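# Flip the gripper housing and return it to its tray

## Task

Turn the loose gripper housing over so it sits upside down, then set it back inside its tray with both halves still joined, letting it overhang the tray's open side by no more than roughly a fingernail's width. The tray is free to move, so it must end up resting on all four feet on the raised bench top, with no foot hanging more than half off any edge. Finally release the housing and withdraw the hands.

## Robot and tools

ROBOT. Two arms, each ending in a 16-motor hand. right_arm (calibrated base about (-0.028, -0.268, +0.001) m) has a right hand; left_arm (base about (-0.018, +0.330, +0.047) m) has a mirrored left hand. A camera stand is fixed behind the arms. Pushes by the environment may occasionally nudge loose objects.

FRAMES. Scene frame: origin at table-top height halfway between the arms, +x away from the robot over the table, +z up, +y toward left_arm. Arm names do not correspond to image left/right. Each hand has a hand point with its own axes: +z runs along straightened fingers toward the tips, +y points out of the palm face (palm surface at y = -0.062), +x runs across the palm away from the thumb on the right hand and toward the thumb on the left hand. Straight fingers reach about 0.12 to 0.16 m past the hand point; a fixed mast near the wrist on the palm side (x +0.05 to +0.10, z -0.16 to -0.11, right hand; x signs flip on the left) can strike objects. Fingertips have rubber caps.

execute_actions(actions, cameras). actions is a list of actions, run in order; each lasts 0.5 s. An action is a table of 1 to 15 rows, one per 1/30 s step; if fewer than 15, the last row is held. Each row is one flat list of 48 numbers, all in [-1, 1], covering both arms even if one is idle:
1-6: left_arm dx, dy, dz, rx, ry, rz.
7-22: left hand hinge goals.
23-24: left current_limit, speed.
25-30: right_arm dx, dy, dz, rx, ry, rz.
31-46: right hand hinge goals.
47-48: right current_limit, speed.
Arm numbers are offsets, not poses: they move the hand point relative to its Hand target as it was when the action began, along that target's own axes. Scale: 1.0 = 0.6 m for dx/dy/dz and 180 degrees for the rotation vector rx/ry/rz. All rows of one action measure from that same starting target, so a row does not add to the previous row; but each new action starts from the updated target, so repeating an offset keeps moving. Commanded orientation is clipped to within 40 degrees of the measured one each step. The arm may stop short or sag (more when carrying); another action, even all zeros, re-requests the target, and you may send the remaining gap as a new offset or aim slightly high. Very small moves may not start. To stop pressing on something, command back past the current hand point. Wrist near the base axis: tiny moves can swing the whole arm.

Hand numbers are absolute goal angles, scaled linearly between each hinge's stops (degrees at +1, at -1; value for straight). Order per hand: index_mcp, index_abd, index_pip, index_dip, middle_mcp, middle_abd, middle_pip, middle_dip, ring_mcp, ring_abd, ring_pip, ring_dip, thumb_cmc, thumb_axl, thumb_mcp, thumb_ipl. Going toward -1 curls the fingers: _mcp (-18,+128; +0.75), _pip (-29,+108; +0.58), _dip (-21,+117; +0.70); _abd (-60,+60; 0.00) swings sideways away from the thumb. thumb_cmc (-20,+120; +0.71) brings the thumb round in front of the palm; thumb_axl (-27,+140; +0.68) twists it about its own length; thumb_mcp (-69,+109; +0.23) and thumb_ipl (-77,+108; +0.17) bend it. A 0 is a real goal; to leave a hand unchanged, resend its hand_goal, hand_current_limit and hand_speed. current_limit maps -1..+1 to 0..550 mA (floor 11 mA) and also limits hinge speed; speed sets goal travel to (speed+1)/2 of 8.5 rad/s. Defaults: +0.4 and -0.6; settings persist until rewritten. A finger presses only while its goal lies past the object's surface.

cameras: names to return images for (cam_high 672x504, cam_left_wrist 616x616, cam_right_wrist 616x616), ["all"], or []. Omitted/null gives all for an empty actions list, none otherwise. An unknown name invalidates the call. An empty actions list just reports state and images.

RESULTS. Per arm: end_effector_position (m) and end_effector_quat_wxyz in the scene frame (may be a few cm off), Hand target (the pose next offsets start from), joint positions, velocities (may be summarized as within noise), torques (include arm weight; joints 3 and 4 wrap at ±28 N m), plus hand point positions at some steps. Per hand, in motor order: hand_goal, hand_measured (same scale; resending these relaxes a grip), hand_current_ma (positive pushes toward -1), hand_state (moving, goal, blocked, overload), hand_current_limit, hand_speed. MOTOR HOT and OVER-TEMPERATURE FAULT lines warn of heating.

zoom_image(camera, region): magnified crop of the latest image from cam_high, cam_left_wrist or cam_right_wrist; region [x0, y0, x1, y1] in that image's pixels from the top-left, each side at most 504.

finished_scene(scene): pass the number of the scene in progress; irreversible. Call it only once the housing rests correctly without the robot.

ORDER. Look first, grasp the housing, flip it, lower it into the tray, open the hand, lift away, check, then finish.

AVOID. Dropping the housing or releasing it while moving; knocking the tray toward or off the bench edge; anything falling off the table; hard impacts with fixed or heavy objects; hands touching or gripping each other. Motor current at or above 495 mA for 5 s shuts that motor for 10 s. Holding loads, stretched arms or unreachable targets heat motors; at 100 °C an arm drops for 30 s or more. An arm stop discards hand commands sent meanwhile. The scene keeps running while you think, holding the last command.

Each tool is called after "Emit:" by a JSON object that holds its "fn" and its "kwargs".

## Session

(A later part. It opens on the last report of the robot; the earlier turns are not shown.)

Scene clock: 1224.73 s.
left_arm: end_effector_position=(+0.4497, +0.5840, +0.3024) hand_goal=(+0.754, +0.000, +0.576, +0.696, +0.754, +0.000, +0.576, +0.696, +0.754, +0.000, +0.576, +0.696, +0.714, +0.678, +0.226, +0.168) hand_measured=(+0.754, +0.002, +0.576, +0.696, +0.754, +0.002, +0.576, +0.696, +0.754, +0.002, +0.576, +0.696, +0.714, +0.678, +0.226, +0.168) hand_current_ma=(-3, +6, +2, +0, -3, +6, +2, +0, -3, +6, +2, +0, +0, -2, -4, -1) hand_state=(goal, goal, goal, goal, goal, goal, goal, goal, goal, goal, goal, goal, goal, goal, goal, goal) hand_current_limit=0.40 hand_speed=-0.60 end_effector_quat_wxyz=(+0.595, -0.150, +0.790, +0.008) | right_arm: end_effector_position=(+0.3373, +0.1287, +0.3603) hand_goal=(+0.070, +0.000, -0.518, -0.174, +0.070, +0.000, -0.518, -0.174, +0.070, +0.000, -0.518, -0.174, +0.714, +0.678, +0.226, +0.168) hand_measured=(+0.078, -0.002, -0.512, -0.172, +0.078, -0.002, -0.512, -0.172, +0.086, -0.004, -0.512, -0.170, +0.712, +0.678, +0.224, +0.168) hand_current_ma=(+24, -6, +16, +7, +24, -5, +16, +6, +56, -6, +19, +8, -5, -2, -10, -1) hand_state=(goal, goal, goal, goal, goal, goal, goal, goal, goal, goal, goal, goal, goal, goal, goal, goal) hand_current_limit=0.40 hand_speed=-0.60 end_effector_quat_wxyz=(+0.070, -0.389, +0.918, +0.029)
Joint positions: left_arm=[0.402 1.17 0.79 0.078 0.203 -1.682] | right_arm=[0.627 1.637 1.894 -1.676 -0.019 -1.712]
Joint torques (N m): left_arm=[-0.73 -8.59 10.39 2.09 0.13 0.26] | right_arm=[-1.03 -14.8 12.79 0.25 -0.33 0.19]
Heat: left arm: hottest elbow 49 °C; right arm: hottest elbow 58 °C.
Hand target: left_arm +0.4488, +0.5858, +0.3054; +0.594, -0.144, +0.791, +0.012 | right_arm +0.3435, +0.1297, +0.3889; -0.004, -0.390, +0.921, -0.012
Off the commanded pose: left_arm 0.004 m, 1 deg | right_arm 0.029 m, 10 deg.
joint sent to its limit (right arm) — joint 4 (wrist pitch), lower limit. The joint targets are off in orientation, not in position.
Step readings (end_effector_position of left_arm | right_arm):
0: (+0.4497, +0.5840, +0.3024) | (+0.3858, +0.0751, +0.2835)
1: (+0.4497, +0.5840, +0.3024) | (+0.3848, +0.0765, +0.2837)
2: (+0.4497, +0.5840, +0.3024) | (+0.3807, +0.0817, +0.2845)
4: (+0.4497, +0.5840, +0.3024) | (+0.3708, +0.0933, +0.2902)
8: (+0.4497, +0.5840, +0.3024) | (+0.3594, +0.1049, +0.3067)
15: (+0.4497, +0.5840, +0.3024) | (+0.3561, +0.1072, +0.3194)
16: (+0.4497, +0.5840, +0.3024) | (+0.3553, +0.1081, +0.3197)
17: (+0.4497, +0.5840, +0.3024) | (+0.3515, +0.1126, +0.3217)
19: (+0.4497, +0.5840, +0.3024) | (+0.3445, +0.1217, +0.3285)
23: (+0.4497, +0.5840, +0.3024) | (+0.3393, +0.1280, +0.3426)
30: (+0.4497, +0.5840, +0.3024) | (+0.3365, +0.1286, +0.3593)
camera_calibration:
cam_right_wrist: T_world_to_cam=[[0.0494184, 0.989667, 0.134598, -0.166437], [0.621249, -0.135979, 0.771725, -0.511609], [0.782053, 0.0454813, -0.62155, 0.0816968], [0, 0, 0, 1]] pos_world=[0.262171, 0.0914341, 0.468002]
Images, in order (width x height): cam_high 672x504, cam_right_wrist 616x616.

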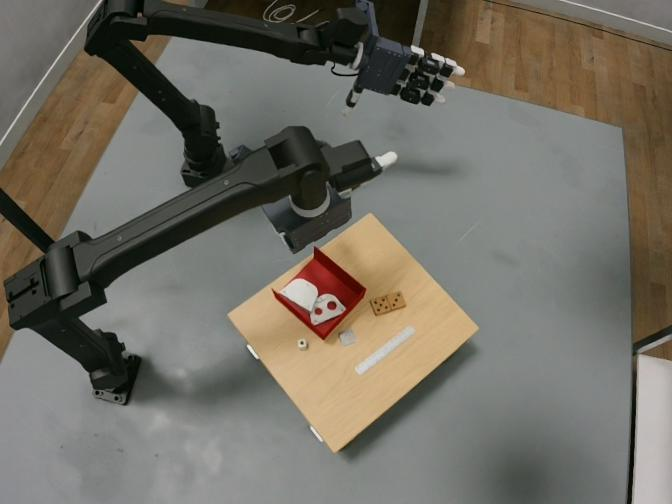

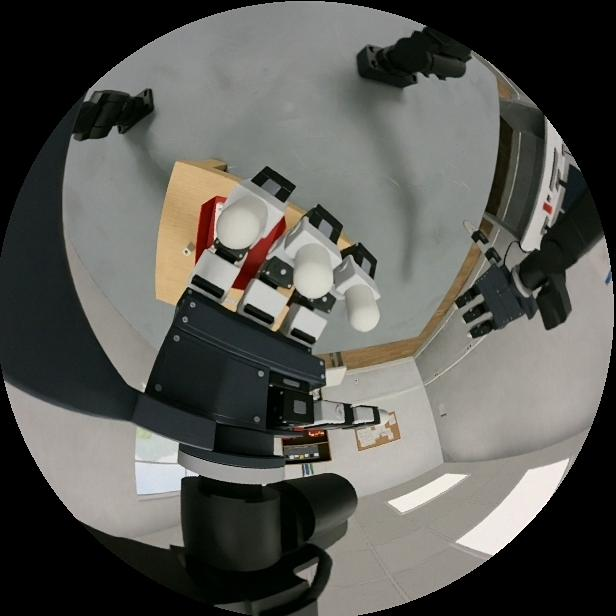

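Emit:
{"fn": "execute_actions", "kwargs": {"actions": [[[0,0,0,0,0,0,0.754,0,0.576,0.696,0.754,0,0.576,0.696,0.754,0,0.576,0.696,0.714,0.678,0.226,0.168,0.4,-0.6,0,0.05,-0.06,0,0,0,0.754,0,0.576,0.696,0.754,0,0.576,0.696,0.754,0,0.576,0.696,0.714,0.678,0.226,0.168,0.4,-0.6]],[[0,0,0,0,0,0,0.754,0,0.576,0.696,0.754,0,0.576,0.696,0.754,0,0.576,0.696,0.714,0.678,0.226,0.168,0.4,-0.6,0,0.02,-0.03,0,0,0,0.754,0,0.576,0.696,0.754,0,0.576,0.696,0.754,0,0.576,0.696,0.714,0.678,0.226,0.168,0.4,-0.6]]], "cameras": ["cam_right_wrist","cam_high"]}}

Emit:
{"fn": "zoom_image", "kwargs": {"camera": "cam_right_wrist", "region": [160, 140, 290, 270]}}

Emit:
{"fn": "zoom_image", "kwargs": {"camera": "cam_high", "region": [265, 235, 375, 345]}}

Scene clock: 1236.27 s.
left_arm: end_effector_position=(+0.4497, +0.5840, +0.3024) hand_goal=(+0.754, +0.000, +0.576, +0.696, +0.754, +0.000, +0.576, +0.696, +0.754, +0.000, +0.576, +0.696, +0.714, +0.678, +0.226, +0.168) hand_measured=(+0.754, +0.002, +0.576, +0.696, +0.754, +0.002, +0.576, +0.696, +0.754, +0.002, +0.576, +0.696, +0.714, +0.678, +0.226, +0.168) hand_current_ma=(-3, +6, +2, +0, -3, +6, +2, +0, -3, +6, +2, +0, +0, -2, -4, -1) hand_state=(goal, goal, goal, goal, goal, goal, goal, goal, goal, goal, goal, goal, goal, goal, goal, goal) hand_current_limit=0.40 hand_speed=-0.60 end_effector_quat_wxyz=(+0.595, -0.150, +0.790, +0.008) | right_arm: end_effector_position=(+0.3151, +0.1581, +0.4071) hand_goal=(+0.754, +0.000, +0.576, +0.696, +0.754, +0.000, +0.576, +0.696, +0.754, +0.000, +0.576, +0.696, +0.714, +0.678, +0.226, +0.168) hand_measured=(+0.752, -0.002, +0.572, +0.692, +0.752, -0.002, +0.572, +0.694, +0.752, -0.004, +0.572, +0.692, +0.712, +0.678, +0.224, +0.168) hand_current_ma=(-4, -6, -7, -7, -5, -5, -7, -7, -5, -6, -8, -7, -3, -2, -10, -1) hand_state=(goal, goal, goal, goal, goal, goal, goal, goal, goal, goal, goal, goal, goal, goal, goal, goal) hand_current_limit=0.40 hand_speed=-0.60 end_effector_quat_wxyz=(+0.109, -0.377, +0.918, +0.059)
Joint positions: left_arm=[0.402 1.17 0.79 0.078 0.203 -1.682] | right_arm=[0.691 1.606 1.958 -1.676 -0.04 -1.621]
Joint torques (N m): left_arm=[-0.56 -9.17 10.22 1.95 0.13 0.31] | right_arm=[-0.56 -14.45 12.86 0.55 -0.23 0.21]
Heat: left arm: hottest elbow 49 °C; right arm: hottest elbow 59 °C.
Hand target: left_arm +0.4488, +0.5858, +0.3054; +0.594, -0.144, +0.791, +0.012 | right_arm +0.3133, +0.1603, +0.4420; -0.004, -0.390, +0.921, -0.012
Off the commanded pose: left_arm 0.004 m, 1 deg | right_arm 0.035 m, 15 deg.
joint sent to its limit (right arm) — joint 4 (wrist pitch), lower limit. The joint targets are off in orientation, not in position.
Step readings (end_effector_position of left_arm | right_arm):
0: (+0.4497, +0.5840, +0.3024) | (+0.3373, +0.1287, +0.3603)
1: (+0.4497, +0.5840, +0.3024) | (+0.3373, +0.1288, +0.3603)
2: (+0.4497, +0.5840, +0.3024) | (+0.3373, +0.1295, +0.3610)
4: (+0.4497, +0.5840, +0.3024) | (+0.3361, +0.1324, +0.3642)
8: (+0.4497, +0.5840, +0.3024) | (+0.3267, +0.1423, +0.3760)
15: (+0.4497, +0.5840, +0.3024) | (+0.3178, +0.1491, +0.3951)
16: (+0.4497, +0.5840, +0.3024) | (+0.3180, +0.1493, +0.3960)
17: (+0.4497, +0.5840, +0.3024) | (+0.3184, +0.1495, +0.3969)
19: (+0.4497, +0.5840, +0.3024) | (+0.3186, +0.1505, +0.3982)
23: (+0.4497, +0.5840, +0.3024) | (+0.3173, +0.1543, +0.4034)
30: (+0.4497, +0.5840, +0.3024) | (+0.3150, +0.1579, +0.4071)
camera_calibration:
cam_right_wrist: T_world_to_cam=[[0.0611473, 0.972665, 0.224019, -0.238217], [0.580511, -0.217232, 0.78474, -0.509599], [0.811953, 0.0820608, -0.577926, 0.0938657], [0, 0, 0, 1]] pos_world=[0.234179, 0.113301, 0.507515]
Images, in order (width x height): cam_high 672x504, cam_right_wrist 616x616.

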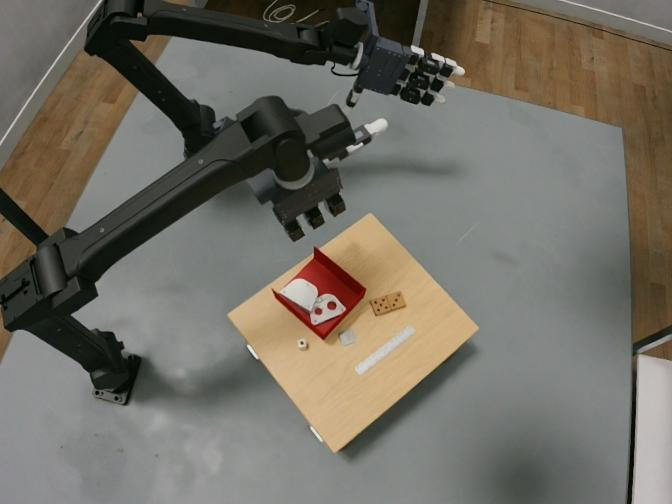

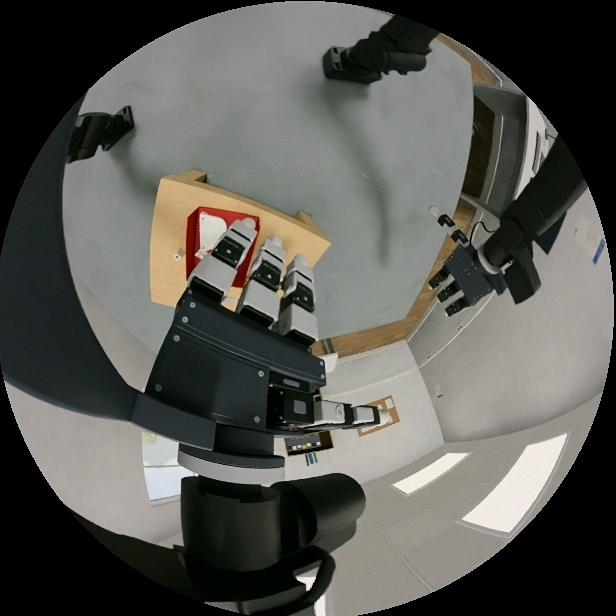

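Scaled by 3.877 from the camera's 616x616 image, which has a finer 880x880 frame.

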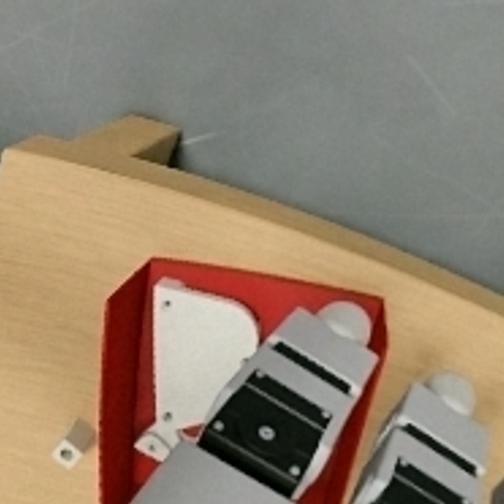

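Scaled by 4.582 from the camera's 672x504 image, which has a finer 960x720 frame.

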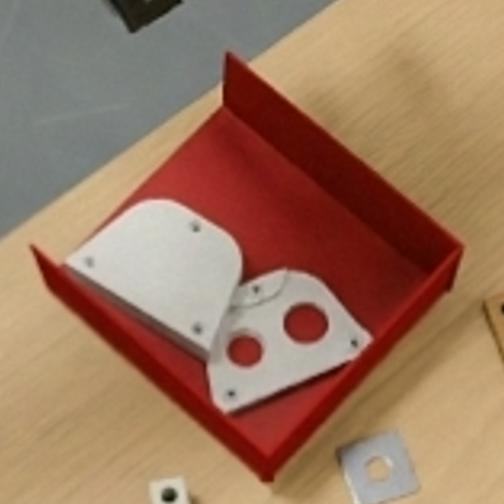

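Emit:
{"fn": "execute_actions", "kwargs": {"actions": [[[0,0,0,0,0,0,0.754,0,0.576,0.696,0.754,0,0.576,0.696,0.754,0,0.576,0.696,0.714,0.678,0.226,0.168,0.4,-0.6,-0.0016,-0.0764,0.01,0,0,0,0.754,0,0.576,0.696,0.754,0,0.576,0.696,0.754,0,0.576,0.696,0.714,0.678,0.226,0.168,0.4,-0.6]],[[0,0,0,0,0,0,0.754,0,0.576,0.696,0.754,0,0.576,0.696,0.754,0,0.576,0.696,0.714,0.678,0.226,0.168,0.4,-0.6,-0.0016,-0.0764,0.01,0,0,0,0.754,0,0.576,0.696,0.754,0,0.576,0.696,0.754,0,0.576,0.696,0.714,0.678,0.226,0.168,0.4,-0.6]],[[0,0,0,0,0,0,0.754,0,0.576,0.696,0.754,0,0.576,0.696,0.754,0,0.576,0.696,0.714,0.678,0.226,0.168,0.4,-0.6,-0.0016,-0.0764,0.01,0,0,0,0.754,0,0.576,0.696,0.754,0,0.576,0.696,0.754,0,0.576,0.696,0.714,0.678,0.226,0.168,0.4,-0.6]],[[0,0,0,0,0,0,0.754,0,0.576,0.696,0.754,0,0.576,0.696,0.754,0,0.576,0.696,0.714,0.678,0.226,0.168,0.4,-0.6,-0.0016,-0.0764,0.01,0,0,0,0.754,0,0.576,0.696,0.754,0,0.576,0.696,0.754,0,0.576,0.696,0.714,0.678,0.226,0.168,0.4,-0.6]],[[0,0,0,0,0,0,0.754,0,0.576,0.696,0.754,0,0.576,0.696,0.754,0,0.576,0.696,0.714,0.678,0.226,0.168,0.4,-0.6,-0.0016,-0.0764,0.01,0,0,-0.028,0.754,0,0.576,0.696,0.754,0,0.576,0.696,0.754,0,0.576,0.696,0.714,0.678,0.226,0.168,0.4,-0.6]]], "cameras": ["cam_right_wrist","cam_high"]}}

Emit:
{"fn": "zoom_image", "kwargs": {"camera": "cam_right_wrist", "region": [210, 100, 410, 280]}}

Scene clock: 1409.70 s.
left_arm: end_effector_position=(+0.4497, +0.5840, +0.3024) hand_goal=(+0.754, +0.000, +0.576, +0.696, +0.754, +0.000, +0.576, +0.696, +0.754, +0.000, +0.576, +0.696, +0.714, +0.678, +0.226, +0.168) hand_measured=(+0.754, +0.002, +0.576, +0.696, +0.754, +0.002, +0.576, +0.696, +0.754, +0.002, +0.576, +0.696, +0.714, +0.678, +0.226, +0.168) hand_current_ma=(-3, +6, +2, +0, -3, +6, +2, +0, -3, +6, +2, +0, +0, -2, -4, -1) hand_state=(goal, goal, goal, goal, goal, goal, goal, goal, goal, goal, goal, goal, goal, goal, goal, goal) hand_current_limit=0.40 hand_speed=-0.60 end_effector_quat_wxyz=(+0.595, -0.150, +0.790, +0.008) | right_arm: end_effector_position=(+0.4758, -0.0013, +0.4014) hand_goal=(+0.754, +0.000, +0.576, +0.696, +0.754, +0.000, +0.576, +0.696, +0.754, +0.000, +0.576, +0.696, +0.714, +0.678, +0.226, +0.168) hand_measured=(+0.752, -0.002, +0.574, +0.694, +0.752, -0.002, +0.574, +0.694, +0.752, -0.004, +0.574, +0.692, +0.714, +0.678, +0.224, +0.168) hand_current_ma=(-4, -6, -6, -7, -4, -5, -6, -7, -5, -7, -6, -7, -1, -2, -10, -1) hand_state=(goal, goal, goal, goal, goal, goal, goal, goal, goal, goal, goal, goal, goal, goal, goal, goal) hand_current_limit=0.40 hand_speed=-0.60 end_effector_quat_wxyz=(+0.148, -0.396, +0.906, +0.011)
Joint positions: left_arm=[0.402 1.17 0.79 0.078 0.203 -1.682] | right_arm=[0.29 1.759 2.161 -1.677 -0.048 -2.066]
Joint torques (N m): left_arm=[-0.79 -9.17 10.19 1.84 0.16 0.27] | right_arm=[-0.44 -14.45 12.81 0.55 -0.12 -0.01]
Heat: left arm: hottest elbow 50 °C; right arm: hottest elbow 67 °C.
Hand target: left_arm +0.4488, +0.5858, +0.3054; +0.594, -0.144, +0.791, +0.012 | right_arm +0.4814, +0.0036, +0.4163; -0.005, -0.430, +0.903, -0.012
Off the commanded pose: left_arm 0.004 m, 1 deg | right_arm 0.017 m, 18 deg.
joint sent to its limit (right arm) — joint 4 (wrist pitch), lower limit. The joint targets are off in orientation, not in position.
Step readings (end_effector_position of left_arm | right_arm):
0: (+0.4497, +0.5840, +0.3024) | (+0.3152, +0.1582, +0.4071)
1: (+0.4497, +0.5840, +0.3024) | (+0.3153, +0.1581, +0.4072)
2: (+0.4497, +0.5840, +0.3024) | (+0.3157, +0.1575, +0.4074)
4: (+0.4497, +0.5840, +0.3024) | (+0.3192, +0.1536, +0.4079)
8: (+0.4497, +0.5840, +0.3024) | (+0.3363, +0.1366, +0.4076)
15: (+0.4497, +0.5840, +0.3024) | (+0.3483, +0.1243, +0.4101)
16: (+0.4497, +0.5840, +0.3024) | (+0.3480, +0.1244, +0.4105)
17: (+0.4497, +0.5840, +0.3024) | (+0.3487, +0.1232, +0.4111)
19: (+0.4497, +0.5840, +0.3024) | (+0.3505, +0.1199, +0.4127)
23: (+0.4497, +0.5840, +0.3024) | (+0.3651, +0.1028, +0.4158)
30: (+0.4497, +0.5840, +0.3024) | (+0.3761, +0.0895, +0.4188)
31: (+0.4497, +0.5840, +0.3024) | (+0.3757, +0.0898, +0.4188)
32: (+0.4497, +0.5840, +0.3024) | (+0.3768, +0.0887, +0.4189)
34: (+0.4497, +0.5840, +0.3024) | (+0.3805, +0.0865, +0.4197)
38: (+0.4497, +0.5840, +0.3024) | (+0.3974, +0.0715, +0.4163)
45: (+0.4497, +0.5840, +0.3024) | (+0.4104, +0.0593, +0.4081)
46: (+0.4497, +0.5840, +0.3024) | (+0.4102, +0.0596, +0.4080)
47: (+0.4497, +0.5840, +0.3024) | (+0.4112, +0.0586, +0.4084)
49: (+0.4497, +0.5840, +0.3024) | (+0.4151, +0.0566, +0.4110)
53: (+0.4497, +0.5840, +0.3024) | (+0.4305, +0.0414, +0.4122)
60: (+0.4497, +0.5840, +0.3024) | (+0.4429, +0.0279, +0.4058)
61: (+0.4497, +0.5840, +0.3024) | (+0.4429, +0.0283, +0.4054)
62: (+0.4497, +0.5840, +0.3024) | (+0.4438, +0.0275, +0.4056)
64: (+0.4497, +0.5840, +0.3024) | (+0.4491, +0.0264, +0.4086)
68: (+0.4497, +0.5840, +0.3024) | (+0.4654, +0.0121, +0.4086)
75: (+0.4497, +0.5840, +0.3024) | (+0.4772, -0.0029, +0.3992)
camera_calibration:
cam_right_wrist: T_world_to_cam=[[0.00954633, 0.985913, 0.166987, -0.0442392], [0.493032, -0.149926, 0.856996, -0.620412], [0.869959, 0.074149, -0.487518, -0.0908187], [0, 0, 0, 1]] pos_world=[0.385314, -0.0426659, 0.494802]
Images, in order (width x height): cam_high 672x504, cam_right_wrist 616x616.

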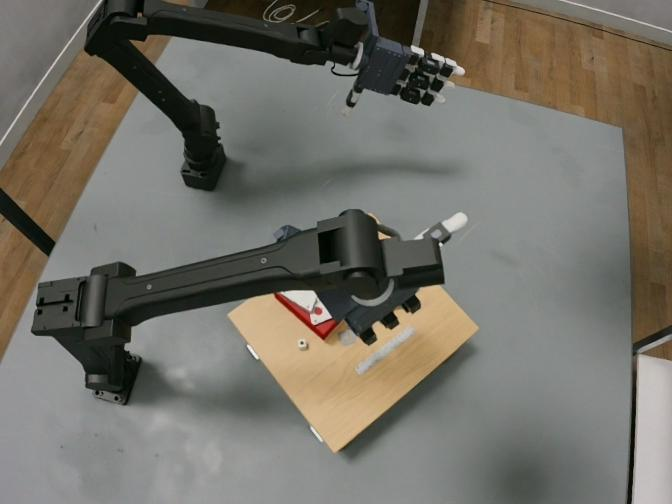

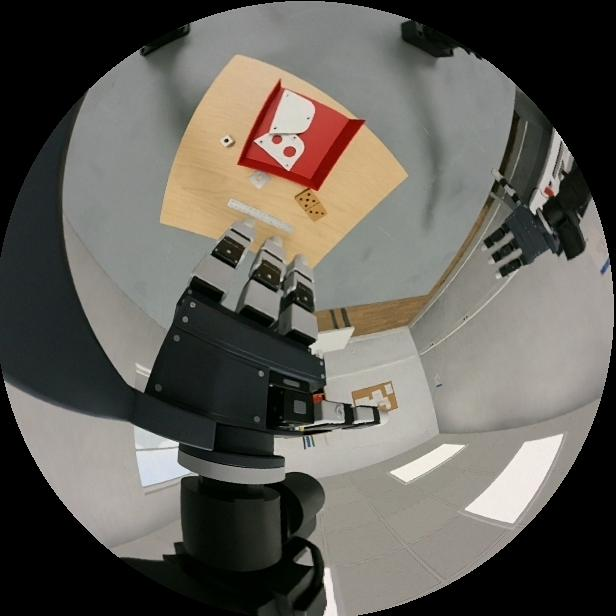

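Scaled by 2.520 from the camera's 616x616 image, which has a finer 880x880 frame.

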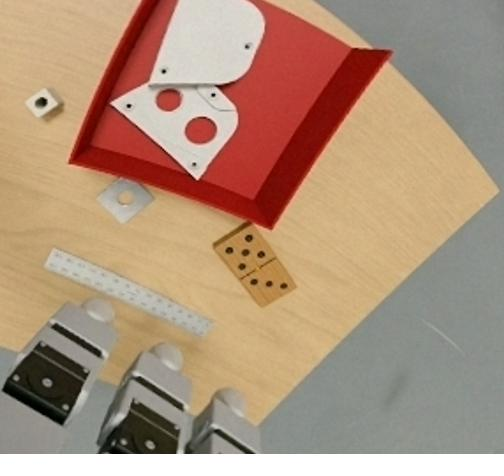

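Emit:
{"fn": "execute_actions", "kwargs": {"actions": [[[0,0,0,0,0,0,0.754,0,0.576,0.696,0.754,0,0.576,0.696,0.754,0,0.576,0.696,0.714,0.678,0.226,0.168,0.4,-0.6,0.0112,0.049,0.03,0,0,0,0.069,0,-0.518,-0.174,0.754,0,0.576,0.696,0.754,0,0.576,0.696,0.714,0.678,0.226,0.168,0.4,-0.6]],[[0,0,0,0,0,0,0.754,0,0.576,0.696,0.754,0,0.576,0.696,0.754,0,0.576,0.696,0.714,0.678,0.226,0.168,0.4,-0.6,0,0,0.06,0,0,0,0.069,0,-0.518,-0.174,0.754,0,0.576,0.696,0.754,0,0.576,0.696,0.714,0.678,0.226,0.168,0.4,-0.6]],[[0,0,0,0,0,0,0.754,0,0.576,0.696,0.754,0,0.576,0.696,0.754,0,0.576,0.696,0.714,0.678,0.226,0.168,0.4,-0.6,0,0,0.06,0,0,0,0.069,0,-0.518,-0.174,0.754,0,0.576,0.696,0.754,0,0.576,0.696,0.714,0.678,0.226,0.168,0.4,-0.6]]], "cameras": ["cam_right_wrist"]}}

Emit:
{"fn": "zoom_image", "kwargs": {"camera": "cam_right_wrist", "region": [190, 80, 370, 280]}}

Scene clock: 1434.00 s.
left_arm: end_effector_position=(+0.4497, +0.5840, +0.3024) hand_goal=(+0.754, +0.000, +0.576, +0.696, +0.754, +0.000, +0.576, +0.696, +0.754, +0.000, +0.576, +0.696, +0.714, +0.678, +0.226, +0.168) hand_measured=(+0.754, +0.002, +0.576, +0.696, +0.754, +0.002, +0.576, +0.696, +0.754, +0.002, +0.576, +0.696, +0.714, +0.678, +0.226, +0.168) hand_current_ma=(-3, +6, +2, +0, -3, +6, +2, +0, -3, +6, +2, +0, +0, -2, -4, -1) hand_state=(goal, goal, goal, goal, goal, goal, goal, goal, goal, goal, goal, goal, goal, goal, goal, goal) hand_current_limit=0.40 hand_speed=-0.60 end_effector_quat_wxyz=(+0.595, -0.150, +0.790, +0.008) | right_arm: end_effector_position=(+0.4537, +0.0131, +0.3301) hand_goal=(+0.070, +0.000, -0.518, -0.174, +0.754, +0.000, +0.576, +0.696, +0.754, +0.000, +0.576, +0.696, +0.714, +0.678, +0.226, +0.168) hand_measured=(+0.084, -0.002, -0.512, -0.170, +0.752, -0.002, +0.574, +0.694, +0.752, -0.004, +0.574, +0.692, +0.714, +0.678, +0.224, +0.168) hand_current_ma=(+48, -6, +17, +8, -4, -5, -6, -7, -5, -6, -6, -7, -1, -2, -10, -1) hand_state=(goal, goal, goal, goal, goal, goal, goal, goal, goal, goal, goal, goal, goal, goal, goal, goal) hand_current_limit=0.40 hand_speed=-0.60 end_effector_quat_wxyz=(+0.066, -0.420, +0.905, -0.003)
Joint positions: left_arm=[0.402 1.17 0.79 0.078 0.203 -1.682] | right_arm=[0.342 1.782 2.02 -1.677 -0.002 -2.066]
Joint torques (N m): left_arm=[-1.14 -9.11 10.21 1.88 0.13 0.26] | right_arm=[-0.38 -15.03 8.98 0.2 -0.13 0.02]
Heat: left arm: hottest elbow 50 °C; right arm: hottest elbow 66 °C.
Hand target: left_arm +0.4488, +0.5858, +0.3054; +0.594, -0.144, +0.791, +0.012 | right_arm +0.4544, +0.0147, +0.3259; -0.005, -0.431, +0.902, -0.012
Off the commanded pose: left_arm 0.004 m, 1 deg | right_arm 0.005 m, 8 deg.
joint sent to its limit (right arm) — joint 4 (wrist pitch), lower limit. The joint targets are off in orientation, not in position.
Step readings (end_effector_position of left_arm | right_arm):
0: (+0.4497, +0.5840, +0.3024) | (+0.4758, -0.0013, +0.4014)
1: (+0.4497, +0.5840, +0.3024) | (+0.4758, -0.0013, +0.4013)
2: (+0.4497, +0.5840, +0.3024) | (+0.4758, -0.0014, +0.4009)
4: (+0.4497, +0.5840, +0.3024) | (+0.4746, +0.0004, +0.3994)
8: (+0.4497, +0.5840, +0.3024) | (+0.4657, +0.0110, +0.3916)
15: (+0.4497, +0.5840, +0.3024) | (+0.4587, +0.0199, +0.3850)
16: (+0.4497, +0.5840, +0.3024) | (+0.4586, +0.0199, +0.3848)
17: (+0.4497, +0.5840, +0.3024) | (+0.4584, +0.0197, +0.3837)
19: (+0.4497, +0.5840, +0.3024) | (+0.4571, +0.0183, +0.3784)
23: (+0.4497, +0.5840, +0.3024) | (+0.4542, +0.0161, +0.3658)
30: (+0.4497, +0.5840, +0.3024) | (+0.4534, +0.0157, +0.3631)
31: (+0.4497, +0.5840, +0.3024) | (+0.4534, +0.0156, +0.3627)
32: (+0.4497, +0.5840, +0.3024) | (+0.4533, +0.0151, +0.3615)
34: (+0.4497, +0.5840, +0.3024) | (+0.4524, +0.0138, +0.3570)
38: (+0.4497, +0.5840, +0.3024) | (+0.4512, +0.0124, +0.3437)
45: (+0.4497, +0.5840, +0.3024) | (+0.4537, +0.0131, +0.3303)
camera_calibration:
cam_right_wrist: T_world_to_cam=[[-0.0154773, 0.997385, 0.0705981, -0.00333602], [0.611086, -0.0464501, 0.7902, -0.579048], [0.791413, 0.0553717, -0.608769, -0.0314678], [0, 0, 0, 1]] pos_world=[0.378701, -0.0218271, 0.438643]
Images, in order (width x height): cam_right_wrist 616x616.

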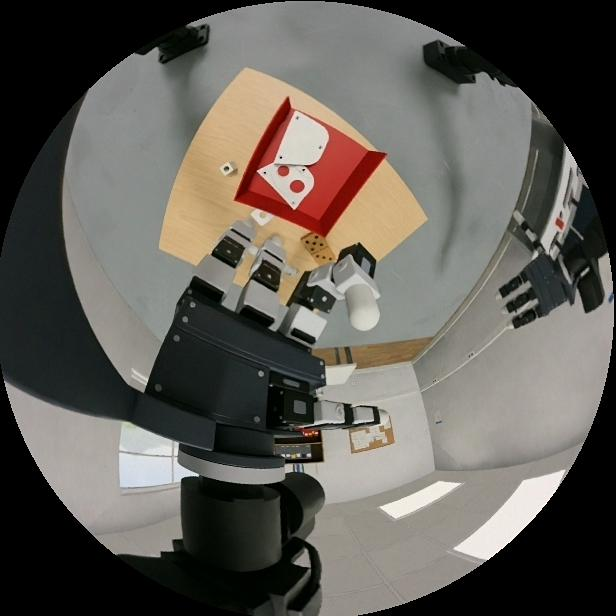

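Scaled by 2.520 from the camera's 616x616 image, which has a finer 880x880 frame.

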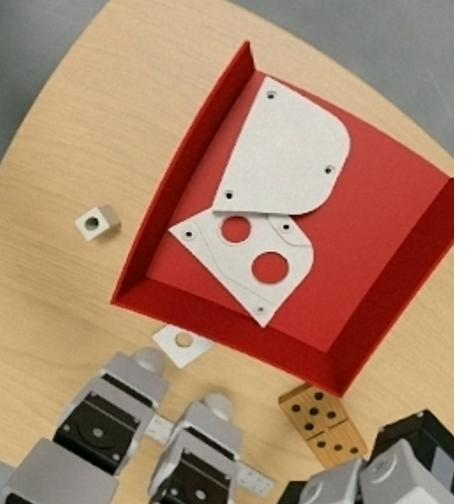

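Emit:
{"fn": "execute_actions", "kwargs": {"actions": [[[0,0,0,0,0,0,0.754,0,0.576,0.696,0.754,0,0.576,0.696,0.754,0,0.576,0.696,0.714,0.678,0.226,0.168,0.4,-0.6,0,0,0.025,0,0,0,0.069,0,-0.518,-0.174,0.754,0,0.576,0.696,0.754,0,0.576,0.696,0.714,0.678,0.226,0.168,0.4,-0.6],[0,0,0,0,0,0,0.754,0,0.576,0.696,0.754,0,0.576,0.696,0.754,0,0.576,0.696,0.714,0.678,0.226,0.168,0.4,-0.6,0,0,0.045,0,0,0,0.069,0,-0.518,-0.174,0.754,0,0.576,0.696,0.754,0,0.576,0.696,0.714,0.678,0.226,0.168,0.4,-0.6]],[[0,0,0,0,0,0,0.754,0,0.576,0.696,0.754,0,0.576,0.696,0.754,0,0.576,0.696,0.714,0.678,0.226,0.168,0.4,-0.6,0,0.033,0,0,0,0,0.069,0,-0.518,-0.174,0.754,0,0.576,0.696,0.754,0,0.576,0.696,0.714,0.678,0.226,0.168,0.4,-0.6]]], "cameras": ["cam_right_wrist"]}}

Emit:
{"fn": "zoom_image", "kwargs": {"camera": "cam_right_wrist", "region": [190, 80, 370, 280]}}

Scene clock: 1459.27 s.
left_arm: end_effector_position=(+0.4497, +0.5840, +0.3024) hand_goal=(+0.754, +0.000, +0.576, +0.696, +0.754, +0.000, +0.576, +0.696, +0.754, +0.000, +0.576, +0.696, +0.714, +0.678, +0.226, +0.168) hand_measured=(+0.754, +0.002, +0.576, +0.696, +0.754, +0.002, +0.576, +0.696, +0.754, +0.002, +0.576, +0.696, +0.714, +0.678, +0.226, +0.168) hand_current_ma=(-3, +6, +2, +0, -3, +6, +2, +0, -3, +6, +2, +0, +0, -2, -4, -1) hand_state=(goal, goal, goal, goal, goal, goal, goal, goal, goal, goal, goal, goal, goal, goal, goal, goal) hand_current_limit=0.40 hand_speed=-0.60 end_effector_quat_wxyz=(+0.595, -0.150, +0.790, +0.008) | right_arm: end_effector_position=(+0.4408, +0.0259, +0.2932) hand_goal=(+0.070, +0.000, -0.518, -0.174, +0.754, +0.000, +0.576, +0.696, +0.754, +0.000, +0.576, +0.696, +0.714, +0.678, +0.226, +0.168) hand_measured=(+0.084, -0.002, -0.512, -0.170, +0.752, -0.002, +0.574, +0.694, +0.756, -0.002, +0.576, +0.692, +0.714, +0.678, +0.224, +0.168) hand_current_ma=(+48, -6, +17, +8, -4, -5, -6, -7, +4, -5, +1, -7, -1, -2, -10, -1) hand_state=(goal, goal, goal, goal, goal, goal, goal, goal, goal, goal, goal, goal, goal, goal, goal, goal) hand_current_limit=0.40 hand_speed=-0.60 end_effector_quat_wxyz=(+0.024, -0.432, +0.902, -0.007)
Joint positions: left_arm=[0.402 1.17 0.79 0.078 0.203 -1.682] | right_arm=[0.377 1.808 1.963 -1.677 0.013 -2.055]
Joint torques (N m): left_arm=[-1.32 -9.7 10.32 2.06 0.16 0.28] | right_arm=[-0.79 -16.79 8.79 0.02 -0.19 0.17]
Heat: left arm: hottest elbow 50 °C; right arm: hottest elbow 62 °C.
Hand target: left_arm +0.4488, +0.5858, +0.3054; +0.594, -0.144, +0.791, +0.012 | right_arm +0.4390, +0.0265, +0.2987; -0.005, -0.430, +0.903, -0.012
Off the commanded pose: left_arm 0.004 m, 1 deg | right_arm 0.006 m, 3 deg.
joint sent to its limit (right arm) — joint 4 (wrist pitch), lower limit. The joint targets are off in orientation, not in position.
Step readings (end_effector_position of left_arm | right_arm):
0: (+0.4497, +0.5840, +0.3024) | (+0.4537, +0.0131, +0.3301)
1: (+0.4497, +0.5840, +0.3024) | (+0.4538, +0.0130, +0.3301)
2: (+0.4497, +0.5840, +0.3024) | (+0.4538, +0.0129, +0.3299)
4: (+0.4497, +0.5840, +0.3024) | (+0.4533, +0.0119, +0.3275)
8: (+0.4497, +0.5840, +0.3024) | (+0.4525, +0.0108, +0.3185)
15: (+0.4497, +0.5840, +0.3024) | (+0.4545, +0.0113, +0.3045)
16: (+0.4497, +0.5840, +0.3024) | (+0.4545, +0.0113, +0.3040)
17: (+0.4497, +0.5840, +0.3024) | (+0.4540, +0.0114, +0.3033)
19: (+0.4497, +0.5840, +0.3024) | (+0.4520, +0.0129, +0.3008)
23: (+0.4497, +0.5840, +0.3024) | (+0.4446, +0.0201, +0.2947)
30: (+0.4497, +0.5840, +0.3024) | (+0.4405, +0.0258, +0.2932)
camera_calibration:
cam_right_wrist: T_world_to_cam=[[-0.0349847, 0.999012, 0.027409, 0.00751688], [0.666936, 0.00291272, 0.74511, -0.554159], [0.744293, 0.0443475, -0.666379, -0.00635789], [0, 0, 0, 1]] pos_world=[0.374583, -0.00561339, 0.408466]
Images, in order (width x height): cam_right_wrist 616x616.

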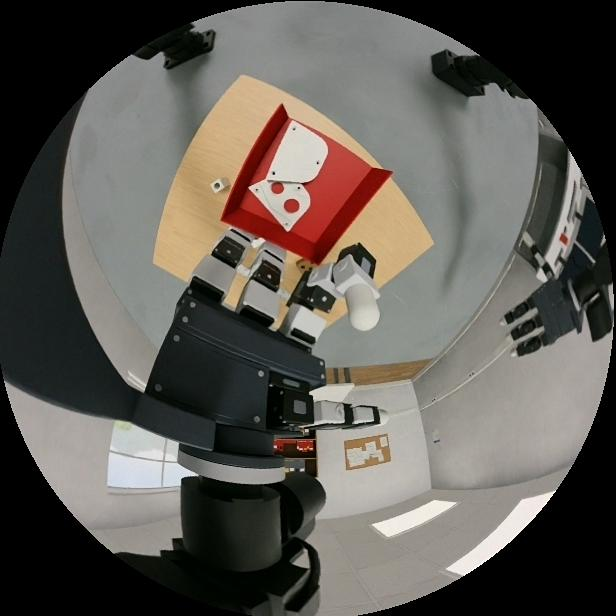

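Scaled by 2.520 from the camera's 616x616 image, which has a finer 880x880 frame.

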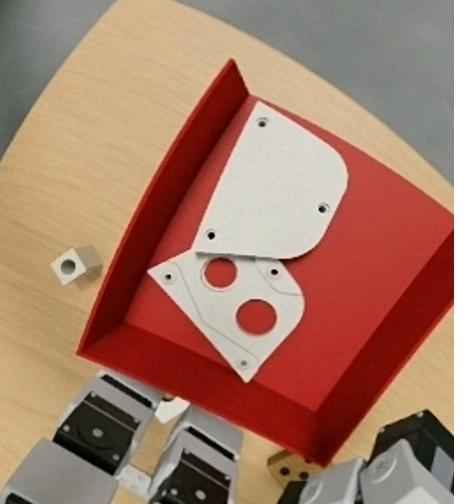

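Emit:
{"fn": "execute_actions", "kwargs": {"actions": [[[0,0,0,0,0,0,0.754,0,0.576,0.696,0.754,0,0.576,0.696,0.754,0,0.576,0.696,0.714,0.678,0.226,0.168,0.4,-0.6,0,0.0,0,0,0,0,0.069,0,-0.518,-0.174,0.754,0,0.576,0.696,0.754,0,0.576,0.696,0.714,0.678,0.226,0.168,0.4,-0.6],[0,0,0,0,0,0,0.754,0,0.576,0.696,0.754,0,0.576,0.696,0.754,0,0.576,0.696,0.714,0.678,0.226,0.168,0.4,-0.6,0,0.02,0,0,0,0,0.069,0,-0.518,-0.174,0.754,0,0.576,0.696,0.754,0,0.576,0.696,0.714,0.678,0.226,0.168,0.4,-0.6]],[[0,0,0,0,0,0,0.754,0,0.576,0.696,0.754,0,0.576,0.696,0.754,0,0.576,0.696,0.714,0.678,0.226,0.168,0.4,-0.6,0,0.015,0,0,0,0,0.069,0,-0.518,-0.174,0.754,0,0.576,0.696,0.754,0,0.576,0.696,0.714,0.678,0.226,0.168,0.4,-0.6]]], "cameras": ["cam_right_wrist"]}}

Emit:
{"fn": "zoom_image", "kwargs": {"camera": "cam_right_wrist", "region": [180, 60, 440, 280]}}

Scene clock: 1466.90 s.
left_arm: end_effector_position=(+0.4497, +0.5840, +0.3024) hand_goal=(+0.754, +0.000, +0.576, +0.696, +0.754, +0.000, +0.576, +0.696, +0.754, +0.000, +0.576, +0.696, +0.714, +0.678, +0.226, +0.168) hand_measured=(+0.754, +0.002, +0.576, +0.696, +0.754, +0.002, +0.576, +0.696, +0.754, +0.002, +0.576, +0.696, +0.714, +0.678, +0.226, +0.168) hand_current_ma=(-3, +6, +2, +0, -3, +6, +2, +0, -3, +6, +2, +0, +0, -2, -4, -1) hand_state=(goal, goal, goal, goal, goal, goal, goal, goal, goal, goal, goal, goal, goal, goal, goal, goal) hand_current_limit=0.40 hand_speed=-0.60 end_effector_quat_wxyz=(+0.595, -0.150, +0.790, +0.008) | right_arm: end_effector_position=(+0.4294, +0.0363, +0.2839) hand_goal=(+0.070, +0.000, -0.518, -0.174, +0.754, +0.000, +0.576, +0.696, +0.754, +0.000, +0.576, +0.696, +0.714, +0.678, +0.226, +0.168) hand_measured=(+0.084, -0.002, -0.512, -0.170, +0.752, -0.002, +0.574, +0.694, +0.768, -0.002, +0.580, +0.692, +0.714, +0.678, +0.224, +0.168) hand_current_ma=(+48, -6, +17, +8, -4, -5, -6, -7, +49, -3, +8, -7, -1, -2, -10, -1) hand_state=(goal, goal, goal, goal, goal, goal, goal, goal, goal, goal, goal, goal, goal, goal, goal, goal) hand_current_limit=0.40 hand_speed=-0.60 end_effector_quat_wxyz=(+0.011, -0.431, +0.902, -0.009)
Joint positions: left_arm=[0.402 1.17 0.79 0.078 0.203 -1.682] | right_arm=[0.404 1.805 1.934 -1.677 0.018 -2.027]
Joint torques (N m): left_arm=[-0.73 -9.52 10.3 1.99 0.15 0.25] | right_arm=[-0.26 -18.55 8.53 -0.05 -0.31 0.24]
Heat: left arm: hottest elbow 50 °C; right arm: hottest elbow 62 °C.
Hand target: left_arm +0.4488, +0.5858, +0.3054; +0.594, -0.144, +0.791, +0.012 | right_arm +0.4228, +0.0396, +0.2982; -0.005, -0.430, +0.903, -0.012
Off the commanded pose: left_arm 0.004 m, 1 deg | right_arm 0.016 m, 2 deg.
joint sent to its limit (right arm) — joint 4 (wrist pitch), lower limit. The joint targets are off in orientation, not in position.
Step readings (end_effector_position of left_arm | right_arm):
0: (+0.4497, +0.5840, +0.3024) | (+0.4408, +0.0260, +0.2933)
1: (+0.4497, +0.5840, +0.3024) | (+0.4408, +0.0260, +0.2933)
2: (+0.4497, +0.5840, +0.3024) | (+0.4408, +0.0260, +0.2933)
4: (+0.4497, +0.5840, +0.3024) | (+0.4405, +0.0261, +0.2922)
8: (+0.4497, +0.5840, +0.3024) | (+0.4385, +0.0268, +0.2891)
15: (+0.4497, +0.5840, +0.3024) | (+0.4363, +0.0290, +0.2870)
16: (+0.4497, +0.5840, +0.3024) | (+0.4362, +0.0292, +0.2870)
17: (+0.4497, +0.5840, +0.3024) | (+0.4360, +0.0294, +0.2867)
19: (+0.4497, +0.5840, +0.3024) | (+0.4350, +0.0300, +0.2860)
23: (+0.4497, +0.5840, +0.3024) | (+0.4315, +0.0331, +0.2847)
30: (+0.4497, +0.5840, +0.3024) | (+0.4293, +0.0363, +0.2839)
camera_calibration:
cam_right_wrist: T_world_to_cam=[[-0.033219, 0.999354, 0.0137088, 0.0000700196], [0.6828, 0.0126759, 0.730495, -0.542587], [0.729849, 0.0336267, -0.68278, 0.00656996], [0, 0, 0, 1]] pos_world=[0.365686, 0.00658688, 0.400842]
Images, in order (width x height): cam_right_wrist 616x616.

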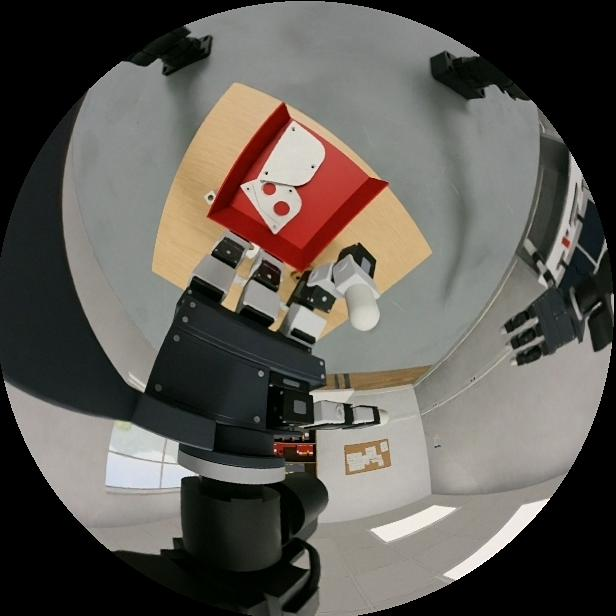

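Scaled by 1.938 from the camera's 616x616 image, which has a finer 880x880 frame.

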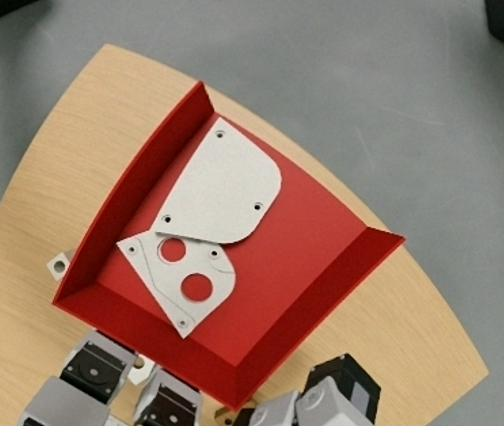

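Emit:
{"fn": "zoom_image", "kwargs": {"camera": "cam_right_wrist", "region": [270, 80, 400, 200]}}

Scaled by 3.877 from the camera's 616x616 image, which has a finer 880x880 frame.

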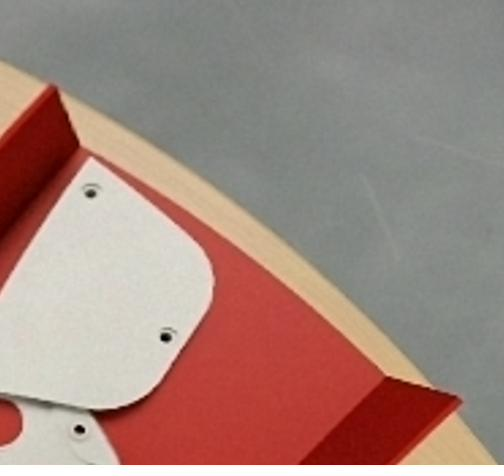

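Emit:
{"fn": "execute_actions", "kwargs": {"actions": [[[0,0,0,0,0,0,0.754,0,0.576,0.696,0.754,0,0.576,0.696,0.754,0,0.576,0.696,0.714,0.678,0.226,0.168,0.4,-0.6,0,0.0,-0.01,0,0,0,0.069,0,-0.518,-0.174,0.754,0,0.576,0.696,0.754,0,0.576,0.696,0.714,0.678,0.226,0.168,0.4,-0.6],[0,0,0,0,0,0,0.754,0,0.576,0.696,0.754,0,0.576,0.696,0.754,0,0.576,0.696,0.714,0.678,0.226,0.168,0.4,-0.6,0,0.02,-0.01,0,0,0,0.069,0,-0.518,-0.174,0.754,0,0.576,0.696,0.754,0,0.576,0.696,0.714,0.678,0.226,0.168,0.4,-0.6]]], "cameras": ["cam_right_wrist"]}}

Emit:
{"fn": "zoom_image", "kwargs": {"camera": "cam_right_wrist", "region": [250, 80, 400, 220]}}

Scene clock: 1483.83 s.
left_arm: end_effector_position=(+0.4497, +0.5840, +0.3024) hand_goal=(+0.754, +0.000, +0.576, +0.696, +0.754, +0.000, +0.576, +0.696, +0.754, +0.000, +0.576, +0.696, +0.714, +0.678, +0.226, +0.168) hand_measured=(+0.754, +0.002, +0.576, +0.696, +0.754, +0.002, +0.576, +0.696, +0.754, +0.002, +0.576, +0.696, +0.714, +0.678, +0.226, +0.168) hand_current_ma=(-3, +6, +2, +0, -3, +6, +2, +0, -3, +6, +2, +0, +0, -2, -4, -1) hand_state=(goal, goal, goal, goal, goal, goal, goal, goal, goal, goal, goal, goal, goal, goal, goal, goal) hand_current_limit=0.40 hand_speed=-0.60 end_effector_quat_wxyz=(+0.595, -0.150, +0.790, +0.008) | right_arm: end_effector_position=(+0.4195, +0.0448, +0.2924) hand_goal=(+0.070, +0.000, -0.518, -0.174, +0.754, +0.000, +0.576, +0.696, +0.754, +0.000, +0.576, +0.696, +0.714, +0.678, +0.226, +0.168) hand_measured=(+0.084, -0.002, -0.512, -0.170, +0.754, -0.002, +0.576, +0.694, +0.768, -0.002, +0.580, +0.696, +0.714, +0.678, +0.224, +0.168) hand_current_ma=(+48, -6, +17, +8, +1, -5, -1, -3, +49, -3, +9, +0, -1, -2, -10, -1) hand_state=(goal, goal, goal, goal, goal, goal, goal, goal, goal, goal, goal, goal, goal, goal, goal, goal) hand_current_limit=0.40 hand_speed=-0.60 end_effector_quat_wxyz=(+0.018, -0.431, +0.902, -0.008)
Joint positions: left_arm=[0.402 1.17 0.79 0.078 0.203 -1.682] | right_arm=[0.425 1.782 1.924 -1.677 0.017 -2.005]
Joint torques (N m): left_arm=[-0.73 -9.41 10.13 2.04 0.13 0.25] | right_arm=[-0.26 -17.61 8.43 0.01 -0.34 0.2]
Heat: left arm: hottest elbow 50 °C; right arm: hottest elbow 60 °C.
Hand target: left_arm +0.4488, +0.5858, +0.3054; +0.594, -0.144, +0.791, +0.012 | right_arm +0.4134, +0.0473, +0.3041; -0.005, -0.431, +0.902, -0.012
Off the commanded pose: left_arm 0.004 m, 1 deg | right_arm 0.013 m, 3 deg.
joint sent to its limit (right arm) — joint 4 (wrist pitch), lower limit. The joint targets are off in orientation, not in position.
Step readings (end_effector_position of left_arm | right_arm):
0: (+0.4497, +0.5840, +0.3024) | (+0.4294, +0.0363, +0.2841)
1: (+0.4497, +0.5840, +0.3024) | (+0.4294, +0.0363, +0.2841)
2: (+0.4497, +0.5840, +0.3024) | (+0.4294, +0.0364, +0.2841)
4: (+0.4497, +0.5840, +0.3024) | (+0.4285, +0.0367, +0.2846)
8: (+0.4497, +0.5840, +0.3024) | (+0.4244, +0.0390, +0.2870)
15: (+0.4497, +0.5840, +0.3024) | (+0.4194, +0.0445, +0.2924)
camera_calibration:
cam_right_wrist: T_world_to_cam=[[-0.0327479, 0.999247, 0.0207924, -0.0110609], [0.674257, 0.00673105, 0.738466, -0.540599], [0.73777, 0.0382026, -0.67397, 0.0132213], [0, 0, 0, 1]] pos_world=[0.354386, 0.0141863, 0.408355]
Images, in order (width x height): cam_right_wrist 616x616.

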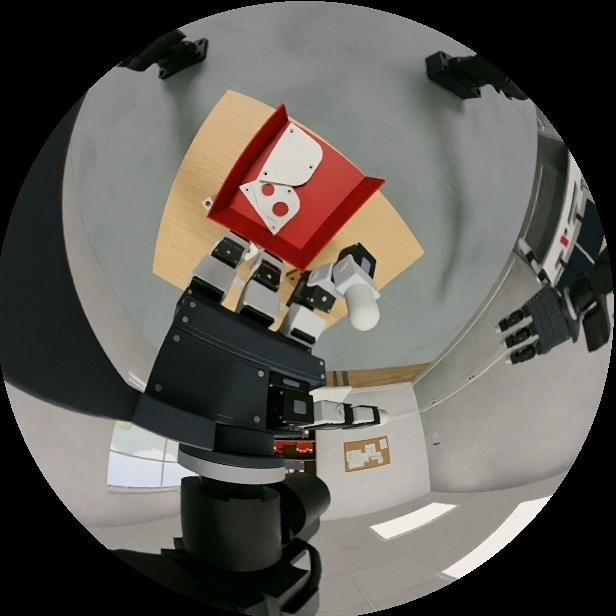

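Scaled by 3.360 from the camera's 616x616 image, which has a finer 880x880 frame.

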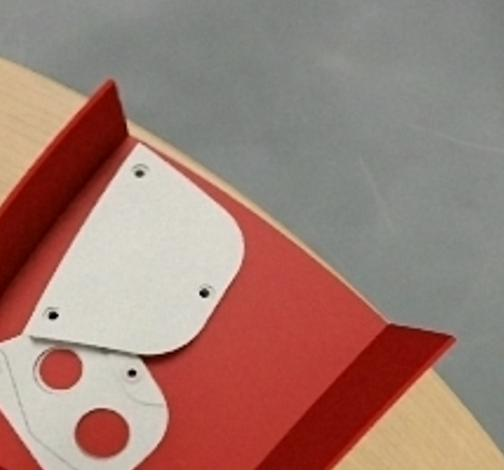

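Emit:
{"fn": "execute_actions", "kwargs": {"actions": [[[0,0,0,0,0,0,0.754,0,0.576,0.696,0.754,0,0.576,0.696,0.754,0,0.576,0.696,0.714,0.678,0.226,0.168,0.4,-0.6,0,-0.03,0,0,0,0,0.069,0,-0.518,-0.174,0.754,0,0.576,0.696,0.754,0,0.576,0.696,0.714,0.678,0.226,0.168,0.4,-0.6]],[[0,0,0,0,0,0,0.754,0,0.576,0.696,0.754,0,0.576,0.696,0.754,0,0.576,0.696,0.714,0.678,0.226,0.168,0.4,-0.6,0,0,-0.09,0,0,0,0.069,0,-0.518,-0.174,0.754,0,0.576,0.696,0.754,0,0.576,0.696,0.714,0.678,0.226,0.168,0.4,-0.6]],[[0,0,0,0,0,0,0.754,0,0.576,0.696,0.754,0,0.576,0.696,0.754,0,0.576,0.696,0.714,0.678,0.226,0.168,0.4,-0.6,0,-0.02,-0.09,0,0,0,0.069,0,-0.518,-0.174,0.754,0,0.576,0.696,0.754,0,0.576,0.696,0.714,0.678,0.226,0.168,0.4,-0.6]],[[0,0,0,0,0,0,0.754,0,0.576,0.696,0.754,0,0.576,0.696,0.754,0,0.576,0.696,0.714,0.678,0.226,0.168,0.4,-0.6,0,0,0,0,0,0,0.069,0,-0.518,-0.174,0.069,0,-0.518,-0.174,0.069,0,-0.518,-0.174,0.714,0.678,0.226,0.168,0.4,-0.6]],[[0,0,0,0,0,0,0.754,0,0.576,0.696,0.754,0,0.576,0.696,0.754,0,0.576,0.696,0.714,0.678,0.226,0.168,0.4,-0.6,0,0,0.13,0,0,0,0.069,0,-0.518,-0.174,0.069,0,-0.518,-0.174,0.069,0,-0.518,-0.174,0.714,0.678,0.226,0.168,0.4,-0.6]],[[0,0,0,0,0,0,0.754,0,0.576,0.696,0.754,0,0.576,0.696,0.754,0,0.576,0.696,0.714,0.678,0.226,0.168,0.4,-0.6,0,0,0.11,0,0,0,0.069,0,-0.518,-0.174,0.069,0,-0.518,-0.174,0.069,0,-0.518,-0.174,0.714,0.678,0.226,0.168,0.4,-0.6]]], "cameras": ["cam_right_wrist","cam_high"]}}

Emit:
{"fn": "zoom_image", "kwargs": {"camera": "cam_right_wrist", "region": [190, 80, 350, 240]}}

Scene clock: 1537.40 s.
left_arm: end_effector_position=(+0.4497, +0.5840, +0.3024) hand_goal=(+0.754, +0.000, +0.576, +0.696, +0.754, +0.000, +0.576, +0.696, +0.754, +0.000, +0.576, +0.696, +0.714, +0.678, +0.226, +0.168) hand_measured=(+0.754, +0.002, +0.576, +0.696, +0.754, +0.002, +0.576, +0.696, +0.754, +0.002, +0.576, +0.696, +0.714, +0.678, +0.226, +0.168) hand_current_ma=(-3, +6, +2, +0, -3, +6, +2, +0, -3, +6, +2, +0, +0, -2, -4, -1) hand_state=(goal, goal, goal, goal, goal, goal, goal, goal, goal, goal, goal, goal, goal, goal, goal, goal) hand_current_limit=0.40 hand_speed=-0.60 end_effector_quat_wxyz=(+0.595, -0.150, +0.790, +0.008) | right_arm: end_effector_position=(+0.4385, +0.0248, +0.2659) hand_goal=(+0.070, +0.000, -0.518, -0.174, +0.070, +0.000, -0.518, -0.174, +0.070, +0.000, -0.518, -0.174, +0.714, +0.678, +0.226, +0.168) hand_measured=(+0.084, -0.002, -0.512, -0.170, +0.084, -0.002, -0.512, -0.172, +0.086, -0.002, -0.512, -0.170, +0.714, +0.678, +0.224, +0.168) hand_current_ma=(+48, -6, +17, +8, +48, -5, +17, +7, +55, -3, +19, +8, -1, -2, -10, -1) hand_state=(goal, goal, goal, goal, goal, goal, goal, goal, goal, goal, goal, goal, goal, goal, goal, goal) hand_current_limit=0.40 hand_speed=-0.60 end_effector_quat_wxyz=(-0.007, -0.424, +0.906, -0.011)
Joint positions: left_arm=[0.402 1.17 0.79 0.078 0.203 -1.682] | right_arm=[0.379 1.832 1.924 -1.677 0.022 -2.034]
Joint torques (N m): left_arm=[-0.73 -9.47 10.19 1.88 0.17 0.29] | right_arm=[-0.38 -16.15 8.99 -0.17 -0.18 -0.03]
Heat: left arm: hottest elbow 50 °C; right arm: hottest elbow 57 °C.
Hand target: left_arm +0.4488, +0.5858, +0.3054; +0.594, -0.144, +0.791, +0.012 | right_arm +0.4368, +0.0275, +0.2685; -0.005, -0.431, +0.902, -0.012
Off the commanded pose: left_arm 0.004 m, 1 deg | right_arm 0.004 m, 1 deg.
Step readings (end_effector_position of left_arm | right_arm):
0: (+0.4497, +0.5840, +0.3024) | (+0.4195, +0.0448, +0.2924)
1: (+0.4497, +0.5840, +0.3024) | (+0.4195, +0.0448, +0.2924)
2: (+0.4497, +0.5840, +0.3024) | (+0.4196, +0.0446, +0.2924)
4: (+0.4497, +0.5840, +0.3024) | (+0.4203, +0.0436, +0.2925)
8: (+0.4497, +0.5840, +0.3024) | (+0.4225, +0.0400, +0.2926)
15: (+0.4497, +0.5840, +0.3024) | (+0.4246, +0.0365, +0.2928)
16: (+0.4497, +0.5840, +0.3024) | (+0.4246, +0.0365, +0.2928)
17: (+0.4497, +0.5840, +0.3024) | (+0.4243, +0.0371, +0.2931)
19: (+0.4497, +0.5840, +0.3024) | (+0.4232, +0.0381, +0.2956)
23: (+0.4497, +0.5840, +0.3024) | (+0.4210, +0.0374, +0.3060)
30: (+0.4497, +0.5840, +0.3024) | (+0.4199, +0.0372, +0.3310)
31: (+0.4497, +0.5840, +0.3024) | (+0.4200, +0.0374, +0.3333)
32: (+0.4497, +0.5840, +0.3024) | (+0.4209, +0.0374, +0.3360)
34: (+0.4497, +0.5840, +0.3024) | (+0.4237, +0.0380, +0.3432)
38: (+0.4497, +0.5840, +0.3024) | (+0.4300, +0.0353, +0.3631)
45: (+0.4497, +0.5840, +0.3024) | (+0.4326, +0.0306, +0.3876)
46: (+0.4497, +0.5840, +0.3024) | (+0.4328, +0.0308, +0.3884)
47: (+0.4497, +0.5840, +0.3024) | (+0.4328, +0.0308, +0.3888)
49: (+0.4497, +0.5840, +0.3024) | (+0.4328, +0.0308, +0.3888)
53: (+0.4497, +0.5840, +0.3024) | (+0.4328, +0.0309, +0.3888)
60: (+0.4497, +0.5840, +0.3024) | (+0.4328, +0.0309, +0.3888)
61: (+0.4497, +0.5840, +0.3024) | (+0.4328, +0.0309, +0.3888)
62: (+0.4497, +0.5840, +0.3024) | (+0.4331, +0.0303, +0.3885)
64: (+0.4497, +0.5840, +0.3024) | (+0.4332, +0.0284, +0.3847)
68: (+0.4497, +0.5840, +0.3024) | (+0.4320, +0.0257, +0.3659)
75: (+0.4497, +0.5840, +0.3024) | (+0.4375, +0.0269, +0.3354)
76: (+0.4497, +0.5840, +0.3024) | (+0.4379, +0.0269, +0.3331)
77: (+0.4497, +0.5840, +0.3024) | (+0.4379, +0.0261, +0.3301)
79: (+0.4497, +0.5840, +0.3024) | (+0.4363, +0.0239, +0.3221)
83: (+0.4497, +0.5840, +0.3024) | (+0.4352, +0.0226, +0.2976)
90: (+0.4497, +0.5840, +0.3024) | (+0.4384, +0.0247, +0.2665)
camera_calibration:
cam_right_wrist: T_world_to_cam=[[-0.0151692, 0.999876, -0.00414817, 0.00905231], [0.705988, 0.0136483, 0.708092, -0.53975], [0.708061, 0.00781264, -0.706108, 0.00450241], [0, 0, 0, 1]] pos_world=[0.378006, -0.00171973, 0.385409]
Images, in order (width x height): cam_high 672x504, cam_right_wrist 616x616.

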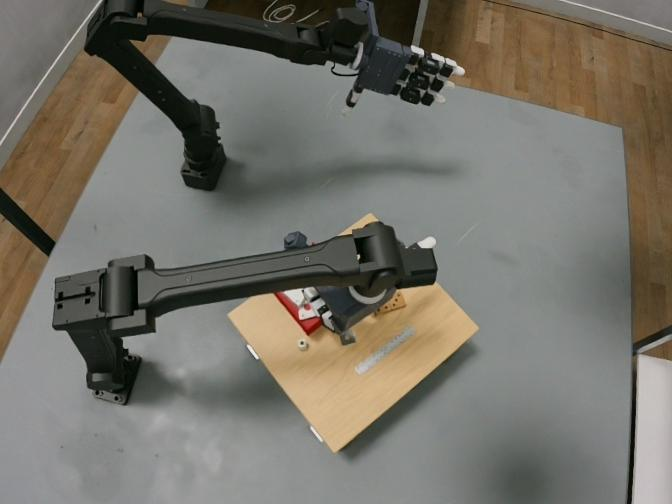

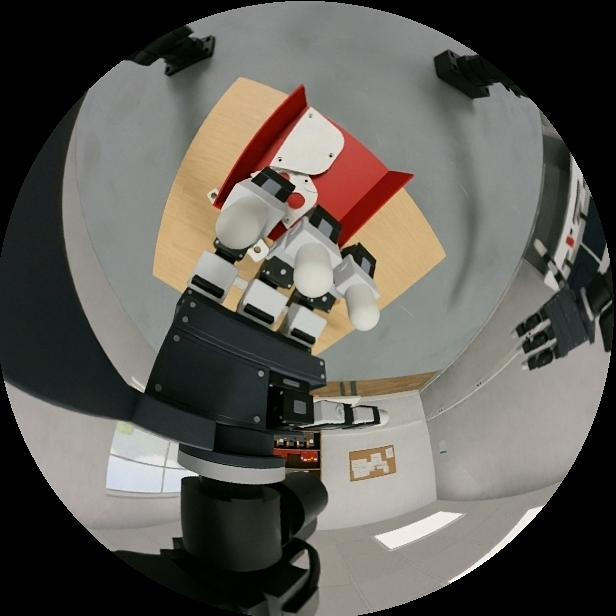

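Scaled by 3.150 from the camera's 616x616 image, which has a finer 880x880 frame.

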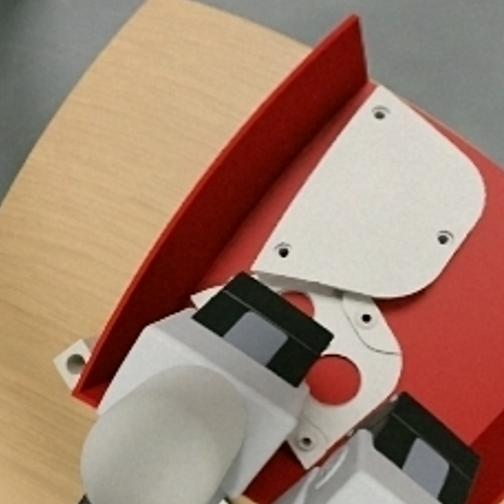

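Emit:
{"fn": "zoom_image", "kwargs": {"camera": "cam_right_wrist", "region": [250, 150, 330, 240]}}

Emit:
{"fn": "zoom_image", "kwargs": {"camera": "cam_right_wrist", "region": [260, 90, 360, 190]}}

Scaled by 5.600 from the camera's 616x616 image, which has a finer 880x880 frame.

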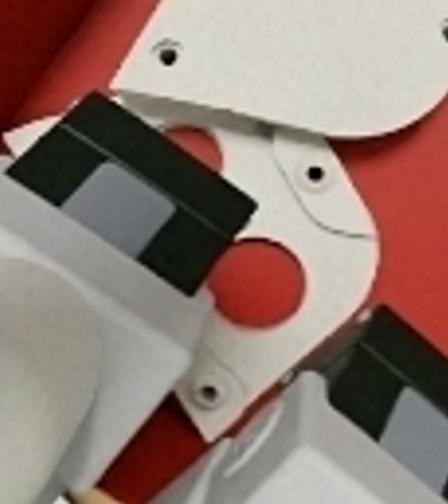

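Scaled by 5.040 from the camera's 616x616 image, which has a finer 880x880 frame.

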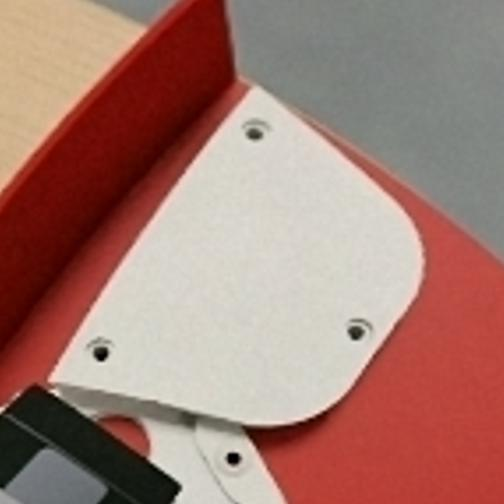

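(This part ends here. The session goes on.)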